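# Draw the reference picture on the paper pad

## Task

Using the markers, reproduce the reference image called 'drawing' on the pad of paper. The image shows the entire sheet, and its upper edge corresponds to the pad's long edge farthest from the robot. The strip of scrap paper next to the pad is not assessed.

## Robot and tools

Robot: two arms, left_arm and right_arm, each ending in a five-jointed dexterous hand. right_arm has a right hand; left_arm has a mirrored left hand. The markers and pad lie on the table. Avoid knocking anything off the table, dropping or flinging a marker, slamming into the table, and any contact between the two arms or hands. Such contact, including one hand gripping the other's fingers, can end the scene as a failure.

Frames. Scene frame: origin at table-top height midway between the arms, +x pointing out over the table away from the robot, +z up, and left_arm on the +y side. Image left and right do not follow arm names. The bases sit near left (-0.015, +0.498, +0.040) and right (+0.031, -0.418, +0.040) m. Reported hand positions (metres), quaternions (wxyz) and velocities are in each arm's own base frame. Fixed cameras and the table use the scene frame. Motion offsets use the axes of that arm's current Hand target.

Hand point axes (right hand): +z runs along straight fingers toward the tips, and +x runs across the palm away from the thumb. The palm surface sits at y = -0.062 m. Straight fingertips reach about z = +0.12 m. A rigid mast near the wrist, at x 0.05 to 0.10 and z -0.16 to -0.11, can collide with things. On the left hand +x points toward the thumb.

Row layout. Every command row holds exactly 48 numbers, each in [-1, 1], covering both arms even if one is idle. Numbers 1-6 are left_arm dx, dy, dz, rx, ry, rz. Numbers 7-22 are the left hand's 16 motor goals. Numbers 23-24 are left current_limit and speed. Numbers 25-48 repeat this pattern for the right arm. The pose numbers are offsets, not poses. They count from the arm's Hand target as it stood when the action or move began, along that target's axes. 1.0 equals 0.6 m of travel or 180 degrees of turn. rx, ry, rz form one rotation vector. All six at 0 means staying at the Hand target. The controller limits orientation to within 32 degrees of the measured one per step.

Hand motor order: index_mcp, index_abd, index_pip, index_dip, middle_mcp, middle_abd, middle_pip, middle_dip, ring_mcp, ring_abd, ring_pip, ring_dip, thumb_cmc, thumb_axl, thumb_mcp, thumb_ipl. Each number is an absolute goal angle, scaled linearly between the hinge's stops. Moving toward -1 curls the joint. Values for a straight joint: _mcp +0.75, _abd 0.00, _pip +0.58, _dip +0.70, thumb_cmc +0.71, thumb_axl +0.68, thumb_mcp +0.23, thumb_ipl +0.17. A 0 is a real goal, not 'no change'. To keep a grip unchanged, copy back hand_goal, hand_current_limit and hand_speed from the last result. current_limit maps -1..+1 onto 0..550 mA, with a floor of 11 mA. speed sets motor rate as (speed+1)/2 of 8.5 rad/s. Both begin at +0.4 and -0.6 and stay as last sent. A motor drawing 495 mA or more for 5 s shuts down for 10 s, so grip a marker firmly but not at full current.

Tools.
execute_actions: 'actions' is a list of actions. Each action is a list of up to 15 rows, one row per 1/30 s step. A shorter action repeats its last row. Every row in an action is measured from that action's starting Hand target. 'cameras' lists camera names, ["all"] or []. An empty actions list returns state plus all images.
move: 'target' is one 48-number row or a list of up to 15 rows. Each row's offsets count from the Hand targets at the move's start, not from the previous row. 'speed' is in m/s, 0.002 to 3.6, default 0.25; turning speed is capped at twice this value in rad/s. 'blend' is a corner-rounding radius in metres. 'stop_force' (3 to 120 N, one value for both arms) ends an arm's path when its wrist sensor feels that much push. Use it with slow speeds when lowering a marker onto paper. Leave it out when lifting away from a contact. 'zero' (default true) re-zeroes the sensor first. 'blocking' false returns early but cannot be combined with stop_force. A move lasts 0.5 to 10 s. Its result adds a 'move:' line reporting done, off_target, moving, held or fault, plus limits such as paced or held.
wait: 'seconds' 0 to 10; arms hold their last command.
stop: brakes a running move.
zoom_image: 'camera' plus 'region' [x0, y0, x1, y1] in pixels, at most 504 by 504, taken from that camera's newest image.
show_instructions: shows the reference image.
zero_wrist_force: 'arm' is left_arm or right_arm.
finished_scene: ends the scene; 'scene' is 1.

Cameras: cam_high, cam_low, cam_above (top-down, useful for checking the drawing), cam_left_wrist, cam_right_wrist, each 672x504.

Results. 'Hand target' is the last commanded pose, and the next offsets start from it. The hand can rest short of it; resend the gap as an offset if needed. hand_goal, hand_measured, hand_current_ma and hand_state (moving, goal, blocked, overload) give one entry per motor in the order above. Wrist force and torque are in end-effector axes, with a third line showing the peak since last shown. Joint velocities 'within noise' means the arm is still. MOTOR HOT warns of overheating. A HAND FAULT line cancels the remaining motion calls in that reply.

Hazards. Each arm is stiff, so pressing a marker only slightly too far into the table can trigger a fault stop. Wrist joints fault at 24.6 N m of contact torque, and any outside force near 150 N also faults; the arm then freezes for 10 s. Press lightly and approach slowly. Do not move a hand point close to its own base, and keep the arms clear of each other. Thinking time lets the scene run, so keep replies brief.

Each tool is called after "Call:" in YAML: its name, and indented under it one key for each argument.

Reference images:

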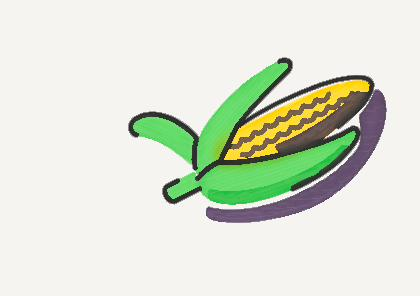

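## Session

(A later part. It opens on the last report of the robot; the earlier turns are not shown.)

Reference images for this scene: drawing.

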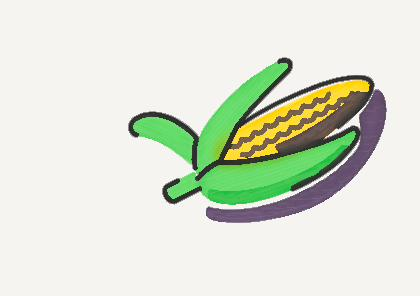

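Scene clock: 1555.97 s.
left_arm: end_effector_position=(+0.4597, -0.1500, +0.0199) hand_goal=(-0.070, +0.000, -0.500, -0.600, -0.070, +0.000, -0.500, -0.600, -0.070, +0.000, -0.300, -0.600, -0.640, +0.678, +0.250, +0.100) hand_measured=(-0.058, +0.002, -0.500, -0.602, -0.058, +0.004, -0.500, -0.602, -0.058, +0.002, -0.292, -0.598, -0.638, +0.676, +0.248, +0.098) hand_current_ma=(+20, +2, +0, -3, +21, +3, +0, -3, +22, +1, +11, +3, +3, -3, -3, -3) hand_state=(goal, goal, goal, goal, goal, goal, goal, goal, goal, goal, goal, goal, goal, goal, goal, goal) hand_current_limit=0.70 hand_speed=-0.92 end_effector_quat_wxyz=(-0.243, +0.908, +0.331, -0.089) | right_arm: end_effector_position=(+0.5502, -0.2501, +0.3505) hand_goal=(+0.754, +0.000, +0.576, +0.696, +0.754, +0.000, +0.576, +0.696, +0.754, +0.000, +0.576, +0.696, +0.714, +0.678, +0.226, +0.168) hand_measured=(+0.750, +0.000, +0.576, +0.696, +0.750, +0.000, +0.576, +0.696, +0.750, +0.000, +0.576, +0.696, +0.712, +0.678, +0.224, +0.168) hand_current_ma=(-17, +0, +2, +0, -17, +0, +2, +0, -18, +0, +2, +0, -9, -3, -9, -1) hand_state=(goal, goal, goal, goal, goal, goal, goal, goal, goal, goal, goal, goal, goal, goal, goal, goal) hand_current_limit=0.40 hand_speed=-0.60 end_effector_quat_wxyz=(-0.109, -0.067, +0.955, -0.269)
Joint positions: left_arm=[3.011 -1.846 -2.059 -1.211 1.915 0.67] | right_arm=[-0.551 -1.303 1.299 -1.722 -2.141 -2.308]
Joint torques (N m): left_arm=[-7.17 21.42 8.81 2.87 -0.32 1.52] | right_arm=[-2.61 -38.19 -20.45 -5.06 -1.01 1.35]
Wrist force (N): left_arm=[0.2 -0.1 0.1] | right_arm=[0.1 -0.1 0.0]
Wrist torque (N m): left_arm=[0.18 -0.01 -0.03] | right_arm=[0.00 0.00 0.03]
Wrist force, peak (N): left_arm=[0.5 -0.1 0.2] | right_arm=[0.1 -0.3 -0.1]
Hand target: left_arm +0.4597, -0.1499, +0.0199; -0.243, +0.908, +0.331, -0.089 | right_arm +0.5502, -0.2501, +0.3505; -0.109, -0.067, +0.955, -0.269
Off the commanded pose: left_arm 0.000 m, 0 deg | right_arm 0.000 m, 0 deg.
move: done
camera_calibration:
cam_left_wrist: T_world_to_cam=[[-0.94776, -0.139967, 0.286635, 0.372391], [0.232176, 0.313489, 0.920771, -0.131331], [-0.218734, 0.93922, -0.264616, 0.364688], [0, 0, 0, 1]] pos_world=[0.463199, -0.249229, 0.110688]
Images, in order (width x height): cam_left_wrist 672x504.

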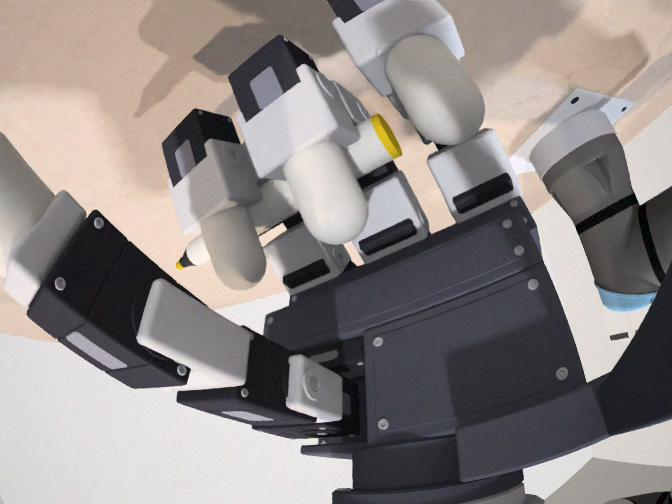

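Call:
move:
  target: [0,0,0,0,0,0,-0.07,0,-0.4,-0.4,-0.07,0,-0.4,-0.4,-0.07,0,-0.3,-0.6,-0.66,0.678,0.1775,-0.3,0.6,-0.92,0,0,0,0,0,0,0.754,0,0.576,0.696,0.754,0,0.576,0.696,0.754,0,0.576,0.696,0.714,0.678,0.226,0.168,0.4,-0.6]
  cameras: ["cam_left_wrist"]

Call:
move:
  target: [0,0,0,0,0,0,-0.07,0,-0.369,-0.17,-0.07,0,-0.369,-0.17,-0.07,0,-0.3,-0.6,-0.66,0.678,0.1775,-0.3,0.6,-0.92,0,0,0,0,0,0,0.754,0,0.576,0.696,0.754,0,0.576,0.696,0.754,0,0.576,0.696,0.714,0.678,0.226,0.168,0.4,-0.6]
  cameras: ["cam_left_wrist"]

Scene clock: 1617.20 s.
left_arm: end_effector_position=(+0.4597, -0.1500, +0.0199) hand_goal=(-0.070, +0.000, -0.400, -0.400, -0.070, +0.000, -0.400, -0.400, -0.070, +0.000, -0.300, -0.600, -0.660, +0.678, +0.178, -0.300) hand_measured=(-0.058, +0.002, -0.400, -0.402, -0.058, +0.004, -0.400, -0.402, -0.058, +0.002, -0.292, -0.598, -0.658, +0.676, +0.176, -0.298) hand_current_ma=(+20, +2, +0, -3, +21, +3, +0, -3, +22, +1, +11, +3, +3, -3, -2, +2) hand_state=(goal, goal, goal, goal, goal, goal, goal, goal, goal, goal, goal, goal, goal, goal, goal, goal) hand_current_limit=0.60 hand_speed=-0.92 end_effector_quat_wxyz=(-0.243, +0.908, +0.331, -0.089) | right_arm: end_effector_position=(+0.5502, -0.2501, +0.3505) hand_goal=(+0.754, +0.000, +0.576, +0.696, +0.754, +0.000, +0.576, +0.696, +0.754, +0.000, +0.576, +0.696, +0.714, +0.678, +0.226, +0.168) hand_measured=(+0.750, +0.000, +0.576, +0.696, +0.750, +0.000, +0.576, +0.696, +0.750, +0.000, +0.576, +0.696, +0.712, +0.678, +0.224, +0.168) hand_current_ma=(-17, +0, +2, +0, -17, +0, +2, +0, -18, +0, +2, +0, -9, -3, -9, -1) hand_state=(goal, goal, goal, goal, goal, goal, goal, goal, goal, goal, goal, goal, goal, goal, goal, goal) hand_current_limit=0.40 hand_speed=-0.60 end_effector_quat_wxyz=(-0.109, -0.067, +0.955, -0.269)
Joint positions: left_arm=[3.011 -1.846 -2.059 -1.211 1.915 0.67] | right_arm=[-0.551 -1.303 1.299 -1.722 -2.141 -2.308]
Joint torques (N m): left_arm=[-5.09 24.27 12.66 0.56 -0.2 0.89] | right_arm=[-1.69 -38.42 -20.71 -4.92 -0.79 1.28]
Wrist force (N): left_arm=[0.3 -0.1 0.2] | right_arm=[0.1 0.0 0.1]
Wrist torque (N m): left_arm=[0.17 -0.01 -0.02] | right_arm=[0.01 0.00 0.02]
Wrist force, peak (N): left_arm=[0.5 0.0 0.2] | right_arm=[0.5 -0.2 0.2]
Hand target: left_arm +0.4597, -0.1499, +0.0199; -0.243, +0.908, +0.331, -0.089 | right_arm +0.5502, -0.2501, +0.3505; -0.109, -0.067, +0.955, -0.269
Off the commanded pose: left_arm 0.000 m, 0 deg | right_arm 0.000 m, 0 deg.
move: done
camera_calibration:
cam_left_wrist: T_world_to_cam=[[-0.94776, -0.139967, 0.286635, 0.372391], [0.232176, 0.313489, 0.920771, -0.131331], [-0.218734, 0.93922, -0.264616, 0.364688], [0, 0, 0, 1]] pos_world=[0.463199, -0.249229, 0.110688]
Images, in order (width x height): cam_left_wrist 672x504.

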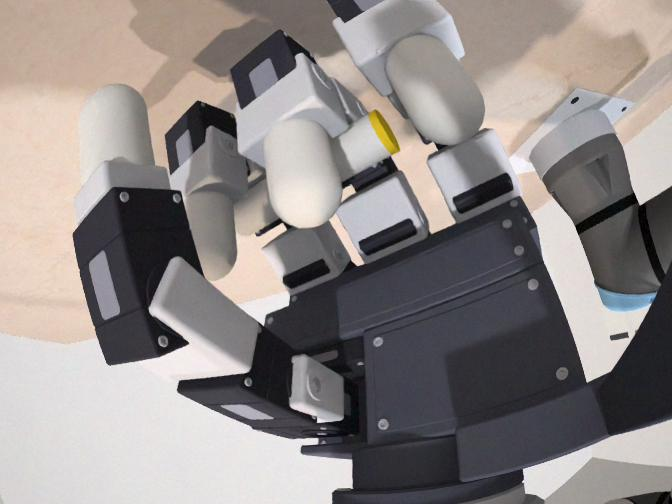

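Scene clock: 1618.27 s.
left_arm: end_effector_position=(+0.4597, -0.1500, +0.0199) hand_goal=(-0.070, +0.000, -0.368, -0.170, -0.070, +0.000, -0.368, -0.170, -0.070, +0.000, -0.300, -0.600, -0.660, +0.678, +0.178, -0.300) hand_measured=(-0.058, +0.002, -0.368, -0.172, -0.058, +0.004, -0.368, -0.172, -0.058, +0.002, -0.292, -0.598, -0.658, +0.676, +0.176, -0.298) hand_current_ma=(+20, +2, +0, -3, +21, +3, +0, -3, +22, +1, +11, +3, +3, -3, -2, +2) hand_state=(goal, goal, goal, goal, goal, goal, goal, goal, goal, goal, goal, goal, goal, goal, goal, goal) hand_current_limit=0.60 hand_speed=-0.92 end_effector_quat_wxyz=(-0.243, +0.908, +0.331, -0.089) | right_arm: end_effector_position=(+0.5502, -0.2501, +0.3505) hand_goal=(+0.754, +0.000, +0.576, +0.696, +0.754, +0.000, +0.576, +0.696, +0.754, +0.000, +0.576, +0.696, +0.714, +0.678, +0.226, +0.168) hand_measured=(+0.750, +0.000, +0.576, +0.696, +0.750, +0.000, +0.576, +0.696, +0.750, +0.000, +0.576, +0.696, +0.712, +0.678, +0.224, +0.168) hand_current_ma=(-17, +0, +2, +0, -17, +0, +2, +0, -18, +0, +2, +0, -9, -3, -9, -1) hand_state=(goal, goal, goal, goal, goal, goal, goal, goal, goal, goal, goal, goal, goal, goal, goal, goal) hand_current_limit=0.40 hand_speed=-0.60 end_effector_quat_wxyz=(-0.109, -0.067, +0.955, -0.269)
Joint positions: left_arm=[3.011 -1.846 -2.059 -1.211 1.915 0.67] | right_arm=[-0.551 -1.303 1.299 -1.722 -2.141 -2.308]
Joint torques (N m): left_arm=[-5.46 23.85 14.34 0.6 -0.12 0.67] | right_arm=[-1.76 -38.13 -21.16 -5.1 -0.91 1.29]
Wrist force (N): left_arm=[0.2 0.0 0.2] | right_arm=[0.0 0.0 0.2]
Wrist torque (N m): left_arm=[0.18 -0.01 -0.04] | right_arm=[0.00 0.01 0.01]
Wrist force, peak (N): left_arm=[0.5 -0.1 0.3] | right_arm=[0.4 -0.1 0.1]
Hand target: left_arm +0.4597, -0.1499, +0.0199; -0.243, +0.908, +0.331, -0.089 | right_arm +0.5502, -0.2501, +0.3505; -0.109, -0.067, +0.955, -0.269
Off the commanded pose: left_arm 0.000 m, 0 deg | right_arm 0.000 m, 0 deg.
move: done
camera_calibration:
cam_left_wrist: T_world_to_cam=[[-0.94776, -0.139967, 0.286635, 0.372391], [0.232176, 0.313489, 0.920771, -0.131331], [-0.218734, 0.93922, -0.264616, 0.364688], [0, 0, 0, 1]] pos_world=[0.463199, -0.249229, 0.110688]
Images, in order (width x height): cam_left_wrist 672x504.

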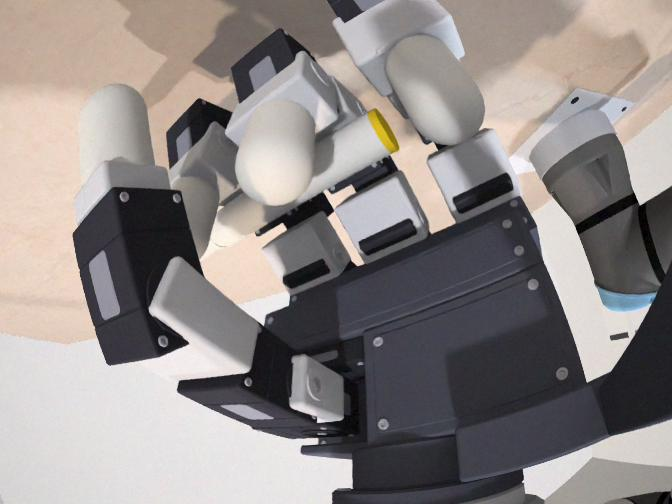

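Call:
move:
  target: [0,0,0,0,0,0,0.038,0,-0.471,0.265,0.038,0,-0.471,0.265,0.038,0,-0.471,0.265,-0.66,0.678,0.1775,-0.3,0.6,-0.92,0,0,0,0,0,0,0.754,0,0.576,0.696,0.754,0,0.576,0.696,0.754,0,0.576,0.696,0.714,0.678,0.226,0.168,0.4,-0.6]
  cameras: ["cam_left_wrist"]

Call:
move:
  target: [0,0,0,0,0,0,0.13,0,-0.553,0.67,0.13,0,-0.553,0.67,0.13,0,-0.553,0.67,-0.66,0.678,0.1775,-0.3,0.6,-0.92,0,0,0,0,0,0,0.754,0,0.576,0.696,0.754,0,0.576,0.696,0.754,0,0.576,0.696,0.714,0.678,0.226,0.168,0.4,-0.6]
  cameras: ["cam_left_wrist", "cam_high"]

Scene clock: 1625.77 s.
left_arm: end_effector_position=(+0.4597, -0.1500, +0.0199) hand_goal=(+0.038, +0.000, -0.470, +0.266, +0.038, +0.000, -0.470, +0.266, +0.038, +0.000, -0.470, +0.266, -0.660, +0.678, +0.178, -0.300) hand_measured=(+0.040, +0.002, -0.462, +0.264, +0.040, +0.002, -0.462, +0.264, +0.040, +0.002, -0.462, +0.264, -0.658, +0.676, +0.176, -0.298) hand_current_ma=(+2, +2, +13, -3, +2, +3, +11, -2, +2, +1, +12, -2, +3, -3, -2, +2) hand_state=(goal, goal, goal, goal, goal, goal, goal, goal, goal, goal, goal, goal, goal, goal, goal, goal) hand_current_limit=0.60 hand_speed=-0.92 end_effector_quat_wxyz=(-0.243, +0.908, +0.331, -0.089) | right_arm: end_effector_position=(+0.5502, -0.2501, +0.3505) hand_goal=(+0.754, +0.000, +0.576, +0.696, +0.754, +0.000, +0.576, +0.696, +0.754, +0.000, +0.576, +0.696, +0.714, +0.678, +0.226, +0.168) hand_measured=(+0.750, +0.000, +0.576, +0.696, +0.750, +0.000, +0.576, +0.696, +0.750, +0.000, +0.576, +0.696, +0.712, +0.678, +0.224, +0.168) hand_current_ma=(-17, +0, +2, +0, -17, +0, +2, +0, -18, +0, +2, +0, -9, -3, -9, -1) hand_state=(goal, goal, goal, goal, goal, goal, goal, goal, goal, goal, goal, goal, goal, goal, goal, goal) hand_current_limit=0.40 hand_speed=-0.60 end_effector_quat_wxyz=(-0.109, -0.067, +0.955, -0.269)
Joint positions: left_arm=[3.011 -1.846 -2.059 -1.211 1.915 0.67] | right_arm=[-0.551 -1.303 1.299 -1.722 -2.141 -2.308]
Joint torques (N m): left_arm=[-3.06 27.39 17.99 0.47 0.04 0.1] | right_arm=[-1.19 -38.86 -21.28 -4.88 -0.99 1.37]
Wrist force (N): left_arm=[0.3 -0.3 0.1] | right_arm=[0.0 -0.1 -0.1]
Wrist torque (N m): left_arm=[0.13 -0.02 -0.02] | right_arm=[0.01 0.02 0.01]
Wrist force, peak (N): left_arm=[0.4 0.1 0.5] | right_arm=[0.0 -0.5 0.3]
Hand target: left_arm +0.4597, -0.1499, +0.0199; -0.243, +0.908, +0.331, -0.089 | right_arm +0.5502, -0.2501, +0.3505; -0.109, -0.067, +0.955, -0.269
Off the commanded pose: left_arm 0.000 m, 0 deg | right_arm 0.000 m, 0 deg.
move: done
camera_calibration:
cam_left_wrist: T_world_to_cam=[[-0.94776, -0.139967, 0.286635, 0.372391], [0.232176, 0.313489, 0.920771, -0.131331], [-0.218734, 0.93922, -0.264616, 0.364688], [0, 0, 0, 1]] pos_world=[0.463199, -0.249229, 0.110688]
Images, in order (width x height): cam_left_wrist 672x504.

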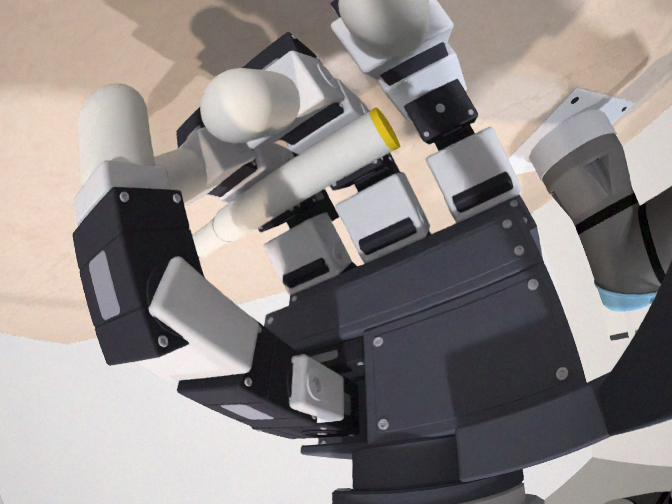

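Scene clock: 1627.43 s.
left_arm: end_effector_position=(+0.4597, -0.1500, +0.0199) hand_goal=(+0.130, +0.000, -0.552, +0.670, +0.130, +0.000, -0.552, +0.670, +0.130, +0.000, -0.552, +0.670, -0.660, +0.678, +0.178, -0.300) hand_measured=(+0.132, +0.002, -0.542, +0.668, +0.132, +0.002, -0.544, +0.668, +0.130, +0.002, -0.544, +0.668, -0.658, +0.676, +0.176, -0.298) hand_current_ma=(+1, +2, +13, -3, +1, +3, +12, -2, +1, +1, +13, -2, +3, -3, -2, +2) hand_state=(goal, goal, goal, goal, goal, goal, goal, goal, goal, goal, goal, goal, goal, goal, goal, goal) hand_current_limit=0.60 hand_speed=-0.92 end_effector_quat_wxyz=(-0.243, +0.908, +0.331, -0.089) | right_arm: end_effector_position=(+0.5502, -0.2501, +0.3505) hand_goal=(+0.754, +0.000, +0.576, +0.696, +0.754, +0.000, +0.576, +0.696, +0.754, +0.000, +0.576, +0.696, +0.714, +0.678, +0.226, +0.168) hand_measured=(+0.750, +0.000, +0.576, +0.696, +0.750, +0.000, +0.576, +0.696, +0.750, +0.000, +0.576, +0.696, +0.712, +0.678, +0.224, +0.168) hand_current_ma=(-17, +0, +2, +0, -17, +0, +2, +0, -18, +0, +2, +0, -9, -3, -9, -1) hand_state=(goal, goal, goal, goal, goal, goal, goal, goal, goal, goal, goal, goal, goal, goal, goal, goal) hand_current_limit=0.40 hand_speed=-0.60 end_effector_quat_wxyz=(-0.109, -0.067, +0.955, -0.269)
Joint positions: left_arm=[3.011 -1.846 -2.059 -1.211 1.915 0.67] | right_arm=[-0.551 -1.303 1.299 -1.722 -2.141 -2.308]
Joint torques (N m): left_arm=[-2.12 28.52 18.96 0.57 -0.14 0.04] | right_arm=[-2.34 -38.74 -20.66 -4.99 -0.84 1.43]
Wrist force (N): left_arm=[-0.2 -0.1 0.1] | right_arm=[0.1 -0.1 -0.1]
Wrist torque (N m): left_arm=[0.14 0.04 -0.07] | right_arm=[0.01 0.01 0.02]
Wrist force, peak (N): left_arm=[0.4 -0.2 0.3] | right_arm=[0.4 -0.2 0.0]
Hand target: left_arm +0.4597, -0.1499, +0.0199; -0.243, +0.908, +0.331, -0.089 | right_arm +0.5502, -0.2501, +0.3505; -0.109, -0.067, +0.955, -0.269
Off the commanded pose: left_arm 0.000 m, 0 deg | right_arm 0.000 m, 0 deg.
move: done
camera_calibration:
cam_left_wrist: T_world_to_cam=[[-0.94776, -0.139967, 0.286635, 0.372391], [0.232176, 0.313489, 0.920771, -0.131331], [-0.218734, 0.93922, -0.264616, 0.364688], [0, 0, 0, 1]] pos_world=[0.463199, -0.249229, 0.110688]
Images, in order (width x height): cam_high 672x504, cam_left_wrist 672x504.

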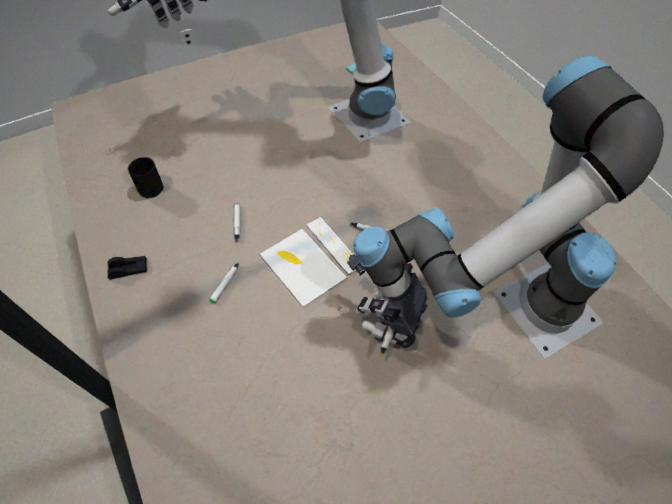

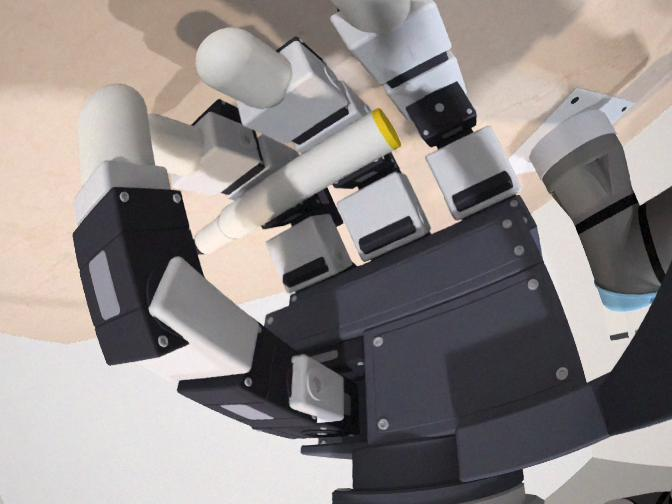

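Call:
move:
  target: [0,0.025,0.0433,0.0417,0,0,0.13,0,-0.553,0.67,0.13,0,-0.553,0.67,0.13,0,-0.553,0.67,-0.66,0.678,0.1775,-0.3,0.6,-0.92,0,0,0,0,0,0,0.754,0,0.576,0.696,0.754,0,0.576,0.696,0.754,0,0.576,0.696,0.714,0.678,0.226,0.168,0.4,-0.6]
  speed: 0.05
  cameras: ["cam_left_wrist"]

Call:
move:
  target: [0,0,0,0.0417,0,0,0.13,0,-0.553,0.67,0.13,0,-0.553,0.67,0.13,0,-0.553,0.67,-0.66,0.678,0.1775,-0.3,0.6,-0.92,0,0,0,0,0,0,0.754,0,0.576,0.696,0.754,0,0.576,0.696,0.754,0,0.576,0.696,0.714,0.678,0.226,0.168,0.4,-0.6]
  speed: 0.05
  cameras: ["cam_left_wrist"]

Scene clock: 1636.07 s.
left_arm: end_effector_position=(+0.4596, -0.1499, -0.0101) hand_goal=(+0.130, +0.000, -0.552, +0.670, +0.130, +0.000, -0.552, +0.670, +0.130, +0.000, -0.552, +0.670, -0.660, +0.678, +0.178, -0.300) hand_measured=(+0.132, +0.002, -0.544, +0.668, +0.132, +0.002, -0.544, +0.668, +0.130, +0.002, -0.544, +0.668, -0.658, +0.676, +0.176, -0.298) hand_current_ma=(+1, +2, +13, -2, +1, +3, +12, -2, +1, +1, +13, -2, +3, -3, -1, +2) hand_state=(goal, goal, goal, goal, goal, goal, goal, goal, goal, goal, goal, goal, goal, goal, goal, goal) hand_current_limit=0.60 hand_speed=-0.92 end_effector_quat_wxyz=(-0.302, +0.890, +0.324, -0.111) | right_arm: end_effector_position=(+0.5502, -0.2501, +0.3505) hand_goal=(+0.754, +0.000, +0.576, +0.696, +0.754, +0.000, +0.576, +0.696, +0.754, +0.000, +0.576, +0.696, +0.714, +0.678, +0.226, +0.168) hand_measured=(+0.750, +0.000, +0.576, +0.696, +0.750, +0.000, +0.576, +0.696, +0.750, +0.000, +0.576, +0.696, +0.712, +0.678, +0.224, +0.168) hand_current_ma=(-17, +0, +2, +0, -17, +0, +2, +0, -18, +0, +2, +0, -9, -3, -9, -1) hand_state=(goal, goal, goal, goal, goal, goal, goal, goal, goal, goal, goal, goal, goal, goal, goal, goal) hand_current_limit=0.40 hand_speed=-0.60 end_effector_quat_wxyz=(-0.109, -0.067, +0.955, -0.269)
Joint positions: left_arm=[2.97 -1.958 -1.985 -1.301 1.974 0.59] | right_arm=[-0.551 -1.303 1.299 -1.722 -2.141 -2.308]
Joint torques (N m): left_arm=[-10.07 25.45 28.06 -0.12 1.93 -1.49] | right_arm=[-1.99 -38.59 -20.51 -4.87 -1.09 1.51]
Wrist force (N): left_arm=[0.1 0.0 -0.1] | right_arm=[0.1 0.1 0.1]
Wrist torque (N m): left_arm=[0.14 0.03 -0.07] | right_arm=[0.02 0.01 0.02]
Wrist force, peak (N): left_arm=[0.5 -0.2 0.2] | right_arm=[0.3 -0.4 0.2]
Hand target: left_arm +0.4596, -0.1500, -0.0101; -0.302, +0.890, +0.324, -0.111 | right_arm +0.5502, -0.2501, +0.3505; -0.109, -0.067, +0.955, -0.269
Off the commanded pose: left_arm 0.000 m, 0 deg | right_arm 0.000 m, 0 deg.
move: done
camera_calibration:
cam_left_wrist: T_world_to_cam=[[-0.920953, -0.17175, 0.349781, 0.364559], [0.310017, 0.220886, 0.924716, -0.153402], [-0.236082, 0.960058, -0.150181, 0.368944], [0, 0, 0, 1]] pos_world=[0.470399, -0.25771, 0.0697452]
Images, in order (width x height): cam_left_wrist 672x504.

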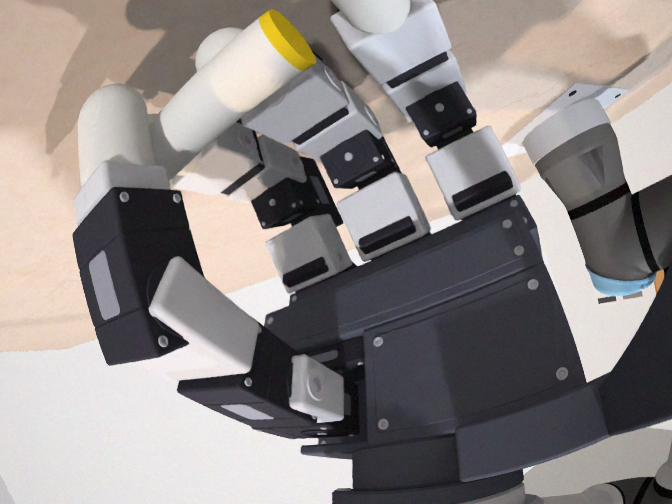

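Scene clock: 1637.77 s.
left_arm: end_effector_position=(+0.4596, -0.1499, -0.0101) hand_goal=(+0.130, +0.000, -0.552, +0.670, +0.130, +0.000, -0.552, +0.670, +0.130, +0.000, -0.552, +0.670, -0.660, +0.678, +0.178, -0.300) hand_measured=(+0.132, +0.002, -0.544, +0.668, +0.132, +0.002, -0.544, +0.668, +0.130, +0.002, -0.544, +0.668, -0.658, +0.676, +0.176, -0.298) hand_current_ma=(+1, +2, +13, -2, +1, +3, +12, -2, +1, +1, +13, -2, +3, -3, -1, +2) hand_state=(goal, goal, goal, goal, goal, goal, goal, goal, goal, goal, goal, goal, goal, goal, goal, goal) hand_current_limit=0.60 hand_speed=-0.92 end_effector_quat_wxyz=(-0.360, +0.868, +0.316, -0.131) | right_arm: end_effector_position=(+0.5502, -0.2501, +0.3505) hand_goal=(+0.754, +0.000, +0.576, +0.696, +0.754, +0.000, +0.576, +0.696, +0.754, +0.000, +0.576, +0.696, +0.714, +0.678, +0.226, +0.168) hand_measured=(+0.750, +0.000, +0.576, +0.696, +0.750, +0.000, +0.576, +0.696, +0.750, +0.000, +0.576, +0.696, +0.712, +0.678, +0.224, +0.168) hand_current_ma=(-17, +0, +2, +0, -17, +0, +2, +0, -18, +0, +2, +0, -9, -3, -9, -1) hand_state=(goal, goal, goal, goal, goal, goal, goal, goal, goal, goal, goal, goal, goal, goal, goal, goal) hand_current_limit=0.40 hand_speed=-0.60 end_effector_quat_wxyz=(-0.109, -0.067, +0.955, -0.269)
Joint positions: left_arm=[2.935 -2.022 -1.882 -1.476 2.022 0.507] | right_arm=[-0.551 -1.303 1.299 -1.722 -2.141 -2.308]
Joint torques (N m): left_arm=[-8.88 27.44 28.74 -0.55 1.94 -1.51] | right_arm=[-1.27 -39.67 -19.78 -5 -0.86 1.14]
Wrist force (N): left_arm=[0.1 -0.5 0.0] | right_arm=[0.4 -0.2 0.1]
Wrist torque (N m): left_arm=[0.05 -0.02 -0.06] | right_arm=[-0.01 -0.03 0.04]
Wrist force, peak (N): left_arm=[0.5 -0.1 -0.2] | right_arm=[-0.1 -0.4 0.0]
Hand target: left_arm +0.4596, -0.1500, -0.0101; -0.360, +0.868, +0.316, -0.132 | right_arm +0.5502, -0.2501, +0.3505; -0.109, -0.067, +0.955, -0.269
Off the commanded pose: left_arm 0.000 m, 0 deg | right_arm 0.000 m, 0 deg.
move: done
camera_calibration:
cam_left_wrist: T_world_to_cam=[[-0.889037, -0.20968, 0.406998, 0.344738], [0.387579, 0.128522, 0.912833, -0.202944], [-0.243711, 0.969287, -0.0329929, 0.375024], [0, 0, 0, 1]] pos_world=[0.476539, -0.265138, 0.0573199]
Images, in order (width x height): cam_left_wrist 672x504.

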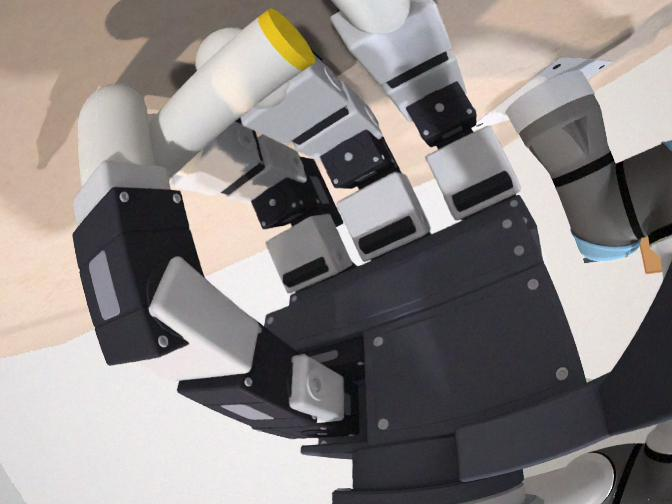

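Call:
move:
  target: [0,0,0,0.0833,0,0,0.13,0,-0.553,0.67,0.13,0,-0.553,0.67,0.13,0,-0.553,0.67,-0.66,0.678,0.1775,-0.3,0.6,-0.92,0,0,0,0,0,0,0.754,0,0.576,0.696,0.754,0,0.576,0.696,0.754,0,0.576,0.696,0.714,0.678,0.226,0.168,0.4,-0.6]
  speed: 0.05
  cameras: ["cam_left_wrist"]

Call:
move:
  target: [0,0.0173,0.01,0,0,0,0.13,0,-0.553,0.67,0.13,0,-0.553,0.67,0.13,0,-0.553,0.67,-0.66,0.678,0.1775,-0.3,0.6,-0.92,0,0,0,0,0,0,0.754,0,0.576,0.696,0.754,0,0.576,0.696,0.754,0,0.576,0.696,0.714,0.678,0.226,0.168,0.4,-0.6]
  speed: 0.01
  stop_force: 3
  cameras: ["cam_left_wrist", "cam_high"]

Scene clock: 1646.67 s.
left_arm: end_effector_position=(+0.4596, -0.1499, -0.0101) hand_goal=(+0.130, +0.000, -0.552, +0.670, +0.130, +0.000, -0.552, +0.670, +0.130, +0.000, -0.552, +0.670, -0.660, +0.678, +0.178, -0.300) hand_measured=(+0.132, +0.002, -0.544, +0.668, +0.132, +0.002, -0.544, +0.668, +0.130, +0.002, -0.544, +0.668, -0.658, +0.676, +0.176, -0.298) hand_current_ma=(+1, +2, +13, -2, +1, +3, +11, -2, +1, +1, +11, -2, +3, -3, -1, +2) hand_state=(goal, goal, goal, goal, goal, goal, goal, goal, goal, goal, goal, goal, goal, goal, goal, goal) hand_current_limit=0.60 hand_speed=-0.92 end_effector_quat_wxyz=(-0.470, +0.814, +0.296, -0.172) | right_arm: end_effector_position=(+0.5502, -0.2501, +0.3505) hand_goal=(+0.754, +0.000, +0.576, +0.696, +0.754, +0.000, +0.576, +0.696, +0.754, +0.000, +0.576, +0.696, +0.714, +0.678, +0.226, +0.168) hand_measured=(+0.750, +0.000, +0.576, +0.696, +0.750, +0.000, +0.576, +0.696, +0.750, +0.000, +0.576, +0.696, +0.712, +0.678, +0.224, +0.168) hand_current_ma=(-17, +0, +2, +0, -17, +0, +2, +0, -18, +0, +2, +0, -9, -3, -9, -1) hand_state=(goal, goal, goal, goal, goal, goal, goal, goal, goal, goal, goal, goal, goal, goal, goal, goal) hand_current_limit=0.40 hand_speed=-0.60 end_effector_quat_wxyz=(-0.109, -0.067, +0.955, -0.269)
Joint positions: left_arm=[2.879 -2.174 -1.668 -1.829 2.089 0.336] | right_arm=[-0.551 -1.303 1.299 -1.722 -2.141 -2.308]
Joint torques (N m): left_arm=[-9.8 31.7 28.03 -1.36 1.79 -1.51] | right_arm=[-1.18 -39.38 -21.34 -4.93 -0.88 1.22]
Wrist force (N): left_arm=[0.0 -0.4 0.1] | right_arm=[-0.1 0.1 0.1]
Wrist torque (N m): left_arm=[-0.01 -0.08 -0.12] | right_arm=[0.02 0.02 0.02]
Wrist force, peak (N): left_arm=[0.3 -0.5 -0.2] | right_arm=[0.2 -0.5 0.2]
Hand target: left_arm +0.4596, -0.1500, -0.0101; -0.470, +0.814, +0.296, -0.172 | right_arm +0.5502, -0.2501, +0.3505; -0.109, -0.067, +0.955, -0.269
Off the commanded pose: left_arm 0.000 m, 0 deg | right_arm 0.000 m, 0 deg.
move: done
camera_calibration:
cam_left_wrist: T_world_to_cam=[[-0.812318, -0.300837, 0.499637, 0.296801], [0.536243, -0.0484282, 0.842673, -0.298545], [-0.229311, 0.952445, 0.200661, 0.368282], [0, 0, 0, 1]] pos_world=[0.485641, -0.275938, 0.0293839]
Images, in order (width x height): cam_left_wrist 672x504.

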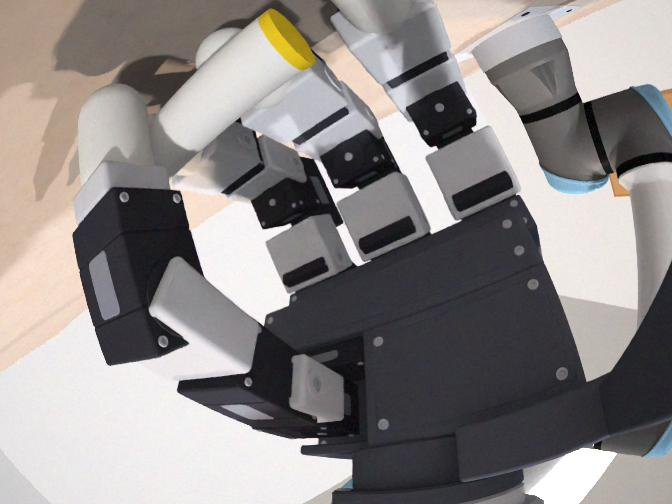

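Scene clock: 1648.83 s.
left_arm: end_effector_position=(+0.4596, -0.1499, -0.0200) hand_goal=(+0.130, +0.000, -0.552, +0.670, +0.130, +0.000, -0.552, +0.670, +0.130, +0.000, -0.552, +0.670, -0.660, +0.678, +0.178, -0.300) hand_measured=(+0.132, +0.002, -0.554, +0.668, +0.132, +0.002, -0.552, +0.668, +0.130, +0.002, -0.550, +0.668, -0.658, +0.676, +0.180, -0.298) hand_current_ma=(+1, +2, -1, -2, +1, +3, +0, -2, +1, +1, +1, -2, +3, -3, +2, +2) hand_state=(goal, goal, goal, goal, goal, goal, goal, goal, goal, goal, goal, goal, goal, goal, goal, goal) hand_current_limit=0.60 hand_speed=-0.92 end_effector_quat_wxyz=(-0.470, +0.814, +0.296, -0.172) | right_arm: end_effector_position=(+0.5502, -0.2501, +0.3505) hand_goal=(+0.754, +0.000, +0.576, +0.696, +0.754, +0.000, +0.576, +0.696, +0.754, +0.000, +0.576, +0.696, +0.714, +0.678, +0.226, +0.168) hand_measured=(+0.750, +0.000, +0.576, +0.696, +0.750, +0.000, +0.576, +0.696, +0.750, +0.000, +0.576, +0.696, +0.712, +0.678, +0.224, +0.168) hand_current_ma=(-17, +0, +2, +0, -17, +0, +2, +0, -18, +0, +2, +0, -9, -3, -9, -1) hand_state=(goal, goal, goal, goal, goal, goal, goal, goal, goal, goal, goal, goal, goal, goal, goal, goal) hand_current_limit=0.40 hand_speed=-0.60 end_effector_quat_wxyz=(-0.109, -0.067, +0.955, -0.269)
Joint positions: left_arm=[2.879 -2.189 -1.674 -1.808 2.089 0.336] | right_arm=[-0.551 -1.303 1.299 -1.722 -2.141 -2.308]
Joint torques (N m): left_arm=[-10.25 49.95 27.65 -1.29 0.92 -1.42] | right_arm=[-0.62 -38.72 -21 -5.02 -0.85 1.32]
Wrist force (N): left_arm=[-0.1 -0.6 0.0] | right_arm=[0.3 -0.2 0.2]
Wrist torque (N m): left_arm=[-0.01 -0.06 -0.14] | right_arm=[-0.02 -0.03 0.05]
Wrist force, peak (N): left_arm=[-0.1 -4.8 0.0] | right_arm=[0.0 -0.5 0.0]
Hand target: left_arm +0.4596, -0.1499, -0.0200; -0.470, +0.814, +0.296, -0.172 (not the last commanded pose) | right_arm +0.5502, -0.2501, +0.3505; -0.109, -0.067, +0.955, -0.269
Off the commanded pose: left_arm 0.002 m, 0 deg | right_arm 0.000 m, 0 deg.
move: contact (left_arm)
camera_calibration:
cam_left_wrist: T_world_to_cam=[[-0.812252, -0.30089, 0.499712, 0.301618], [0.536344, -0.0484778, 0.842606, -0.290211], [-0.229306, 0.952426, 0.200757, 0.370237], [0, 0, 0, 1]] pos_world=[0.485541, -0.275938, 0.0194843]
Images, in order (width x height): cam_high 672x504, cam_left_wrist 672x504.

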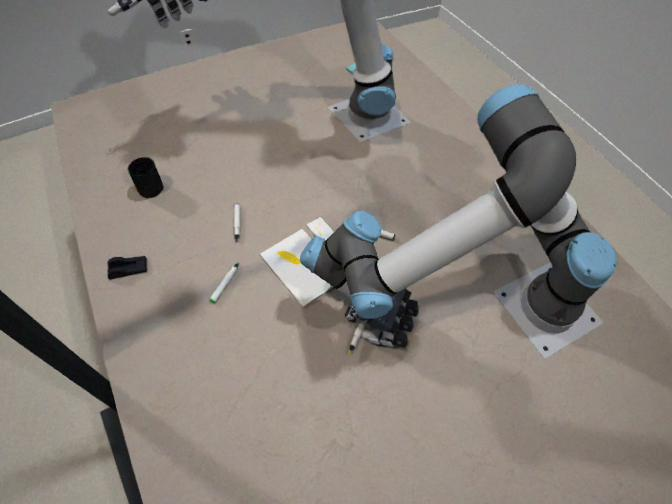

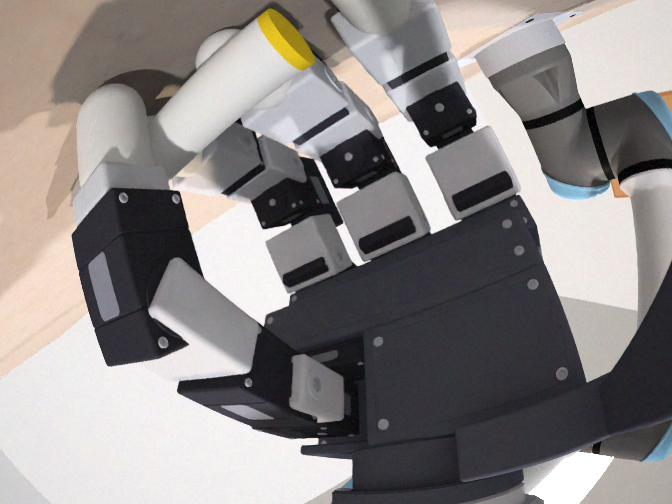

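Call:
move:
  target:
    - [0,-0.0079,-0.0046,0,0,0,0.13,0,-0.553,0.67,0.13,0,-0.553,0.67,0.13,0,-0.553,0.67,-0.66,0.678,0.1775,-0.3,0.6,-0.94,0,0,0,0,0,0,0.754,0,0.576,0.696,0.754,0,0.576,0.696,0.754,0,0.576,0.696,0.714,0.678,0.226,0.168,0.4,-0.6]
    - [0,-0.0108,-0.00625,0,0,0,0.13,0,-0.553,0.67,0.13,0,-0.553,0.67,0.13,0,-0.553,0.67,-0.66,0.678,0.1775,-0.2,0.6,-0.94,0,0,0,0,0,0,0.754,0,0.576,0.696,0.754,0,0.576,0.696,0.754,0,0.576,0.696,0.714,0.678,0.226,0.168,0.4,-0.6]
  speed: 0.02
  cameras: ["cam_left_wrist"]

Call:
move:
  target: [0,0,0,0,0,0,0.13,0,-0.553,0.67,0.13,0,-0.553,0.67,0.13,0,-0.553,0.67,-0.66,0.678,0.1775,-0.1,0.6,-0.96,0,0,0,0,0,0,0.754,0,0.576,0.696,0.754,0,0.576,0.696,0.754,0,0.576,0.696,0.714,0.678,0.226,0.168,0.4,-0.6]
  cameras: ["cam_left_wrist"]

Scene clock: 1658.17 s.
left_arm: end_effector_position=(+0.4596, -0.1500, -0.0125) hand_goal=(+0.130, +0.000, -0.552, +0.670, +0.130, +0.000, -0.552, +0.670, +0.130, +0.000, -0.552, +0.670, -0.660, +0.678, +0.178, -0.200) hand_measured=(+0.132, +0.002, -0.552, +0.668, +0.132, +0.002, -0.552, +0.668, +0.130, +0.002, -0.550, +0.668, -0.658, +0.676, +0.180, -0.202) hand_current_ma=(+1, +2, +1, -2, +1, +3, +0, -2, +1, +1, +1, -2, +3, -3, +1, -2) hand_state=(goal, goal, goal, goal, goal, goal, goal, goal, goal, goal, goal, goal, goal, goal, goal, goal) hand_current_limit=0.60 hand_speed=-0.94 end_effector_quat_wxyz=(-0.470, +0.814, +0.296, -0.172) | right_arm: end_effector_position=(+0.5502, -0.2501, +0.3505) hand_goal=(+0.754, +0.000, +0.576, +0.696, +0.754, +0.000, +0.576, +0.696, +0.754, +0.000, +0.576, +0.696, +0.714, +0.678, +0.226, +0.168) hand_measured=(+0.750, +0.000, +0.576, +0.696, +0.750, +0.000, +0.576, +0.696, +0.750, +0.000, +0.576, +0.696, +0.712, +0.678, +0.224, +0.168) hand_current_ma=(-17, +0, +2, +0, -17, +0, +2, +0, -18, +0, +2, +0, -9, -3, -9, -1) hand_state=(goal, goal, goal, goal, goal, goal, goal, goal, goal, goal, goal, goal, goal, goal, goal, goal) hand_current_limit=0.40 hand_speed=-0.60 end_effector_quat_wxyz=(-0.109, -0.067, +0.955, -0.269)
Joint positions: left_arm=[2.879 -2.178 -1.669 -1.824 2.089 0.336] | right_arm=[-0.551 -1.303 1.299 -1.722 -2.141 -2.308]
Joint torques (N m): left_arm=[-5.9 48.94 27.94 -1.18 0.32 -1.4] | right_arm=[-1.62 -39.19 -20.57 -4.83 -0.89 1.27]
Wrist force (N): left_arm=[0.1 -0.5 0.0] | right_arm=[0.1 0.0 -0.1]
Wrist torque (N m): left_arm=[0.00 -0.08 -0.12] | right_arm=[0.02 0.01 0.02]
Wrist force, peak (N): left_arm=[-0.1 -0.9 -0.1] | right_arm=[0.3 -0.2 0.3]
Hand target: left_arm +0.4596, -0.1500, -0.0125; -0.470, +0.814, +0.296, -0.172 | right_arm +0.5502, -0.2501, +0.3505; -0.109, -0.067, +0.955, -0.269
Off the commanded pose: left_arm 0.000 m, 0 deg | right_arm 0.000 m, 0 deg.
move: done
camera_calibration:
cam_left_wrist: T_world_to_cam=[[-0.812252, -0.30089, 0.499712, 0.29792], [0.536344, -0.0484778, 0.842606, -0.296447], [-0.229306, 0.952426, 0.200757, 0.368751], [0, 0, 0, 1]] pos_world=[0.485541, -0.275938, 0.0268843]
Images, in order (width x height): cam_left_wrist 672x504.

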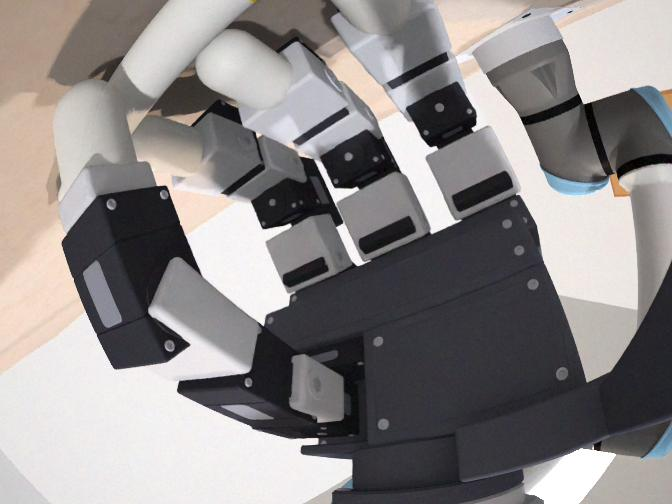

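Scene clock: 1659.33 s.
left_arm: end_effector_position=(+0.4596, -0.1500, -0.0125) hand_goal=(+0.130, +0.000, -0.552, +0.670, +0.130, +0.000, -0.552, +0.670, +0.130, +0.000, -0.552, +0.670, -0.660, +0.678, +0.178, -0.100) hand_measured=(+0.132, +0.002, -0.552, +0.668, +0.132, +0.002, -0.552, +0.668, +0.130, +0.002, -0.550, +0.668, -0.658, +0.676, +0.178, -0.102) hand_current_ma=(+1, +2, +1, -2, +1, +3, +0, -2, +1, +1, +1, -2, +3, -3, +1, -3) hand_state=(goal, goal, goal, goal, goal, goal, goal, goal, goal, goal, goal, goal, goal, goal, goal, goal) hand_current_limit=0.60 hand_speed=-0.96 end_effector_quat_wxyz=(-0.470, +0.814, +0.296, -0.172) | right_arm: end_effector_position=(+0.5502, -0.2501, +0.3505) hand_goal=(+0.754, +0.000, +0.576, +0.696, +0.754, +0.000, +0.576, +0.696, +0.754, +0.000, +0.576, +0.696, +0.714, +0.678, +0.226, +0.168) hand_measured=(+0.750, +0.000, +0.576, +0.696, +0.750, +0.000, +0.576, +0.696, +0.750, +0.000, +0.576, +0.696, +0.712, +0.678, +0.224, +0.168) hand_current_ma=(-17, +0, +2, +0, -17, +0, +2, +0, -18, +0, +2, +0, -9, -3, -9, -1) hand_state=(goal, goal, goal, goal, goal, goal, goal, goal, goal, goal, goal, goal, goal, goal, goal, goal) hand_current_limit=0.40 hand_speed=-0.60 end_effector_quat_wxyz=(-0.109, -0.067, +0.955, -0.269)
Joint positions: left_arm=[2.879 -2.178 -1.669 -1.824 2.089 0.336] | right_arm=[-0.551 -1.303 1.299 -1.722 -2.141 -2.308]
Joint torques (N m): left_arm=[-2.08 49.56 26.94 -1.18 1.06 -1.33] | right_arm=[-0.73 -39.45 -21.3 -4.96 -0.85 1.16]
Wrist force (N): left_arm=[0.0 -0.6 0.1] | right_arm=[0.1 0.1 0.0]
Wrist torque (N m): left_arm=[-0.02 -0.07 -0.13] | right_arm=[0.03 0.01 0.02]
Wrist force, peak (N): left_arm=[-0.1 -0.7 -0.1] | right_arm=[0.3 -0.3 -0.2]
Hand target: left_arm +0.4596, -0.1500, -0.0125; -0.470, +0.814, +0.296, -0.172 | right_arm +0.5502, -0.2501, +0.3505; -0.109, -0.067, +0.955, -0.269
Off the commanded pose: left_arm 0.000 m, 0 deg | right_arm 0.000 m, 0 deg.
move: done
camera_calibration:
cam_left_wrist: T_world_to_cam=[[-0.812252, -0.30089, 0.499712, 0.29792], [0.536344, -0.0484778, 0.842606, -0.296447], [-0.229306, 0.952426, 0.200757, 0.368751], [0, 0, 0, 1]] pos_world=[0.485541, -0.275938, 0.0268843]
Images, in order (width x height): cam_left_wrist 672x504.

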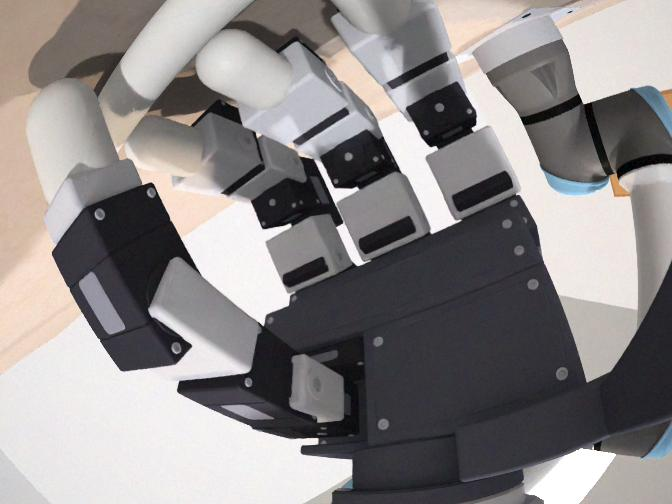

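Call:
move:
  target: [0,0,0,0,0,0,0.288,0,-0.708,0.725,0.288,0,-0.708,0.725,0.288,0,-0.708,0.725,-0.66,0.678,0.157,0.005,0.6,-0.94,0,0,0,0,0,0,0.754,0,0.576,0.696,0.754,0,0.576,0.696,0.754,0,0.576,0.696,0.714,0.678,0.226,0.168,0.4,-0.6]
  cameras: ["cam_left_wrist"]

Call:
zoom_image:
  camera: "cam_left_wrist"
  region: [0, 0, 400, 240]

Scene clock: 1665.07 s.
left_arm: end_effector_position=(+0.4596, -0.1500, -0.0125) hand_goal=(+0.288, +0.000, -0.708, +0.726, +0.288, +0.000, -0.708, +0.726, +0.288, +0.000, -0.708, +0.726, -0.660, +0.678, +0.158, +0.006) hand_measured=(+0.282, +0.002, -0.700, +0.724, +0.282, +0.002, -0.702, +0.724, +0.280, +0.002, -0.700, +0.724, -0.658, +0.676, +0.158, +0.004) hand_current_ma=(-10, +2, +11, -3, -10, +3, +9, -2, -10, +1, +11, -2, +3, -3, +1, -3) hand_state=(goal, goal, goal, goal, goal, goal, goal, goal, goal, goal, goal, goal, goal, goal, goal, goal) hand_current_limit=0.60 hand_speed=-0.94 end_effector_quat_wxyz=(-0.470, +0.814, +0.296, -0.172) | right_arm: end_effector_position=(+0.5502, -0.2501, +0.3505) hand_goal=(+0.754, +0.000, +0.576, +0.696, +0.754, +0.000, +0.576, +0.696, +0.754, +0.000, +0.576, +0.696, +0.714, +0.678, +0.226, +0.168) hand_measured=(+0.750, +0.000, +0.576, +0.696, +0.750, +0.000, +0.576, +0.696, +0.750, +0.000, +0.576, +0.696, +0.712, +0.678, +0.224, +0.168) hand_current_ma=(-17, +0, +2, +0, -17, +0, +2, +0, -18, +0, +2, +0, -9, -3, -9, -1) hand_state=(goal, goal, goal, goal, goal, goal, goal, goal, goal, goal, goal, goal, goal, goal, goal, goal) hand_current_limit=0.40 hand_speed=-0.60 end_effector_quat_wxyz=(-0.109, -0.067, +0.955, -0.269)
Joint positions: left_arm=[2.879 -2.178 -1.669 -1.824 2.089 0.336] | right_arm=[-0.551 -1.303 1.299 -1.722 -2.141 -2.308]
Joint torques (N m): left_arm=[8.6 48.89 26.83 -0.71 1.66 -1.42] | right_arm=[-0.39 -39.19 -20.94 -4.74 -0.92 1.23]
Wrist force (N): left_arm=[0.1 -0.4 0.0] | right_arm=[0.1 -0.3 0.2]
Wrist torque (N m): left_arm=[-0.02 -0.09 -0.12] | right_arm=[-0.03 -0.01 0.01]
Wrist force, peak (N): left_arm=[0.1 -0.8 0.1] | right_arm=[0.5 -0.1 0.3]
Hand target: left_arm +0.4596, -0.1500, -0.0125; -0.470, +0.814, +0.296, -0.172 | right_arm +0.5502, -0.2501, +0.3505; -0.109, -0.067, +0.955, -0.269
Off the commanded pose: left_arm 0.000 m, 0 deg | right_arm 0.000 m, 0 deg.
move: done
camera_calibration:
cam_left_wrist: T_world_to_cam=[[-0.812252, -0.30089, 0.499712, 0.298001], [0.536344, -0.0484778, 0.842606, -0.2965], [-0.229306, 0.952426, 0.200757, 0.368774], [0, 0, 0, 1]] pos_world=[0.485641, -0.275938, 0.0268843]
Images, in order (width x height): cam_left_wrist 672x504.

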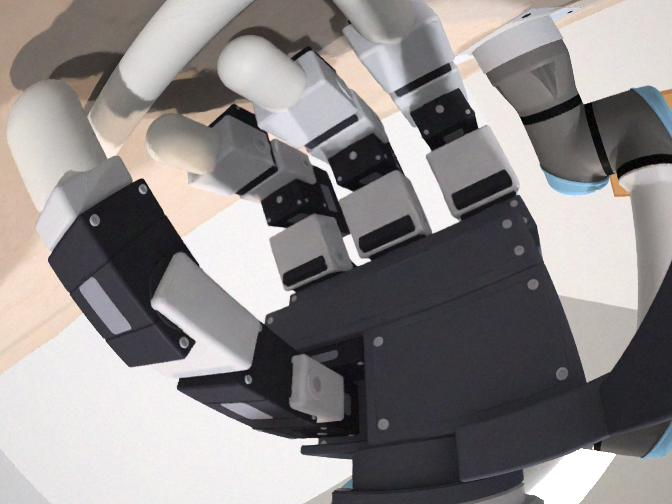

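Scaled by 1.260 from the camera's 672x504 image, which has a finer 960x720 frame.

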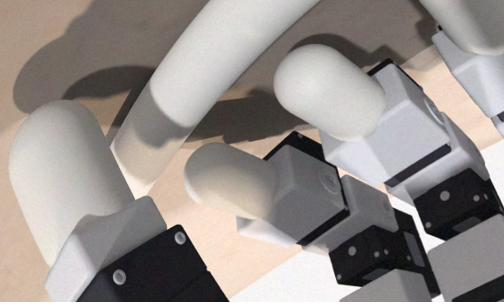

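Call:
move:
  target:
    - [0,-0.0577,-0.0333,0,0,0,0.288,0,-0.708,0.725,0.288,0,-0.708,0.725,0.288,0,-0.708,0.725,-0.66,0.678,0.157,0.005,0.6,-0.94,0,0,0,0,0,0,0.754,0,0.576,0.696,0.754,0,0.576,0.696,0.754,0,0.576,0.696,0.714,0.678,0.226,0.168,0.4,-0.6]
    - [0,-0.2887,-0.1667,0,0,0,0.288,0,-0.708,0.725,0.288,0,-0.708,0.725,0.288,0,-0.708,0.725,-0.66,0.678,0.157,0.005,0.6,-0.94,0,0,0,0,0,0,0.754,0,0.576,0.696,0.754,0,0.576,0.696,0.754,0,0.576,0.696,0.714,0.678,0.226,0.168,0.4,-0.6]
  speed: [0.05, 0.2]
  blend: [0.01, 0]
  cameras: ["cam_above", "cam_high"]

Scene clock: 1681.13 s.
left_arm: end_effector_position=(+0.4599, -0.1499, +0.1874) hand_goal=(+0.288, +0.000, -0.708, +0.726, +0.288, +0.000, -0.708, +0.726, +0.288, +0.000, -0.708, +0.726, -0.660, +0.678, +0.158, +0.006) hand_measured=(+0.282, +0.002, -0.700, +0.724, +0.282, +0.002, -0.702, +0.724, +0.282, +0.002, -0.700, +0.724, -0.658, +0.676, +0.158, +0.004) hand_current_ma=(-9, +2, +10, -3, -9, +3, +9, -2, -10, +1, +10, -2, +3, -3, +1, -3) hand_state=(goal, goal, goal, goal, goal, goal, goal, goal, goal, goal, goal, goal, goal, goal, goal, goal) hand_current_limit=0.60 hand_speed=-0.94 end_effector_quat_wxyz=(-0.470, +0.814, +0.296, -0.172) | right_arm: end_effector_position=(+0.5502, -0.2501, +0.3505) hand_goal=(+0.754, +0.000, +0.576, +0.696, +0.754, +0.000, +0.576, +0.696, +0.754, +0.000, +0.576, +0.696, +0.714, +0.678, +0.226, +0.168) hand_measured=(+0.750, +0.000, +0.576, +0.696, +0.750, +0.000, +0.576, +0.696, +0.750, +0.000, +0.576, +0.696, +0.712, +0.678, +0.224, +0.168) hand_current_ma=(-17, +0, +2, +0, -17, +0, +2, +0, -18, +0, +2, +0, -9, -3, -9, -1) hand_state=(goal, goal, goal, goal, goal, goal, goal, goal, goal, goal, goal, goal, goal, goal, goal, goal) hand_current_limit=0.40 hand_speed=-0.60 end_effector_quat_wxyz=(-0.109, -0.067, +0.955, -0.269)
Joint positions: left_arm=[2.879 -1.961 -1.434 -2.276 2.089 0.336] | right_arm=[-0.551 -1.303 1.299 -1.722 -2.141 -2.308]
Joint torques (N m): left_arm=[0.71 45.79 31.72 -1.26 -0.62 -1.29] | right_arm=[-1.46 -38.55 -20.91 -4.89 -0.89 1.3]
Wrist force (N): left_arm=[0.1 -0.5 -0.2] | right_arm=[-0.1 -0.1 -0.1]
Wrist torque (N m): left_arm=[0.00 -0.07 -0.13] | right_arm=[0.02 0.03 0.01]
Wrist force, peak (N): left_arm=[-0.1 -1.7 -0.7] | right_arm=[0.1 -0.5 0.1]
Hand target: left_arm +0.4599, -0.1500, +0.1875; -0.470, +0.814, +0.296, -0.172 | right_arm +0.5502, -0.2501, +0.3505; -0.109, -0.067, +0.955, -0.269
Off the commanded pose: left_arm 0.000 m, 0 deg | right_arm 0.000 m, 0 deg.
move: done
Images, in order (width x height): cam_high 672x504, cam_above 672x504.

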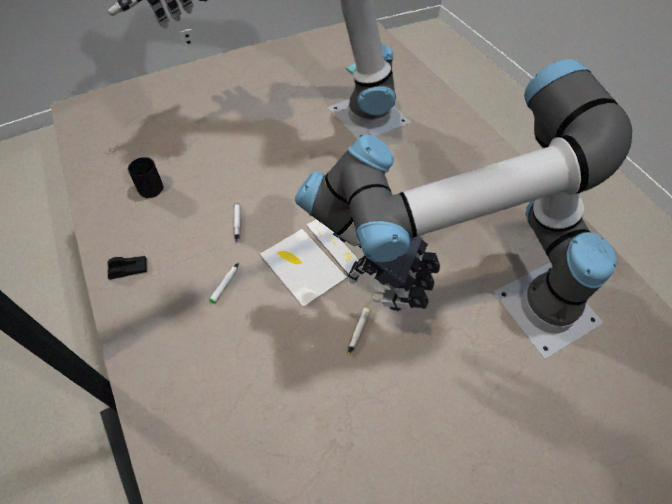

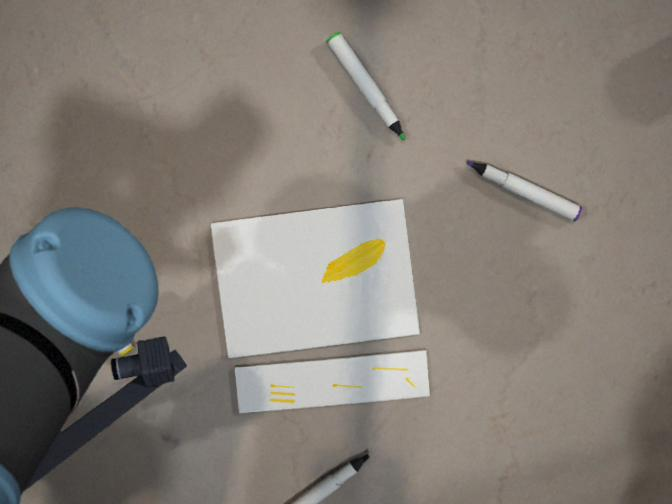

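Call:
zoom_image:
  camera: "cam_above"
  region: [310, 20, 430, 150]

Scaled by 3.877.

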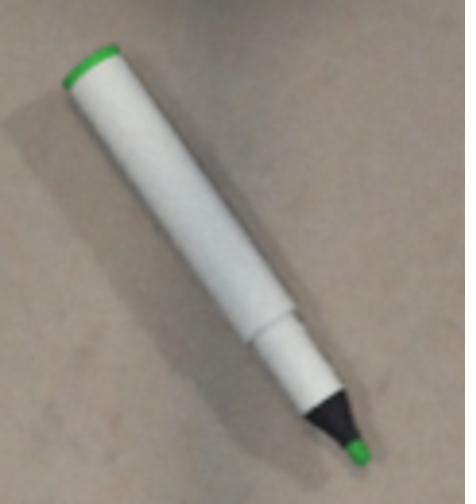

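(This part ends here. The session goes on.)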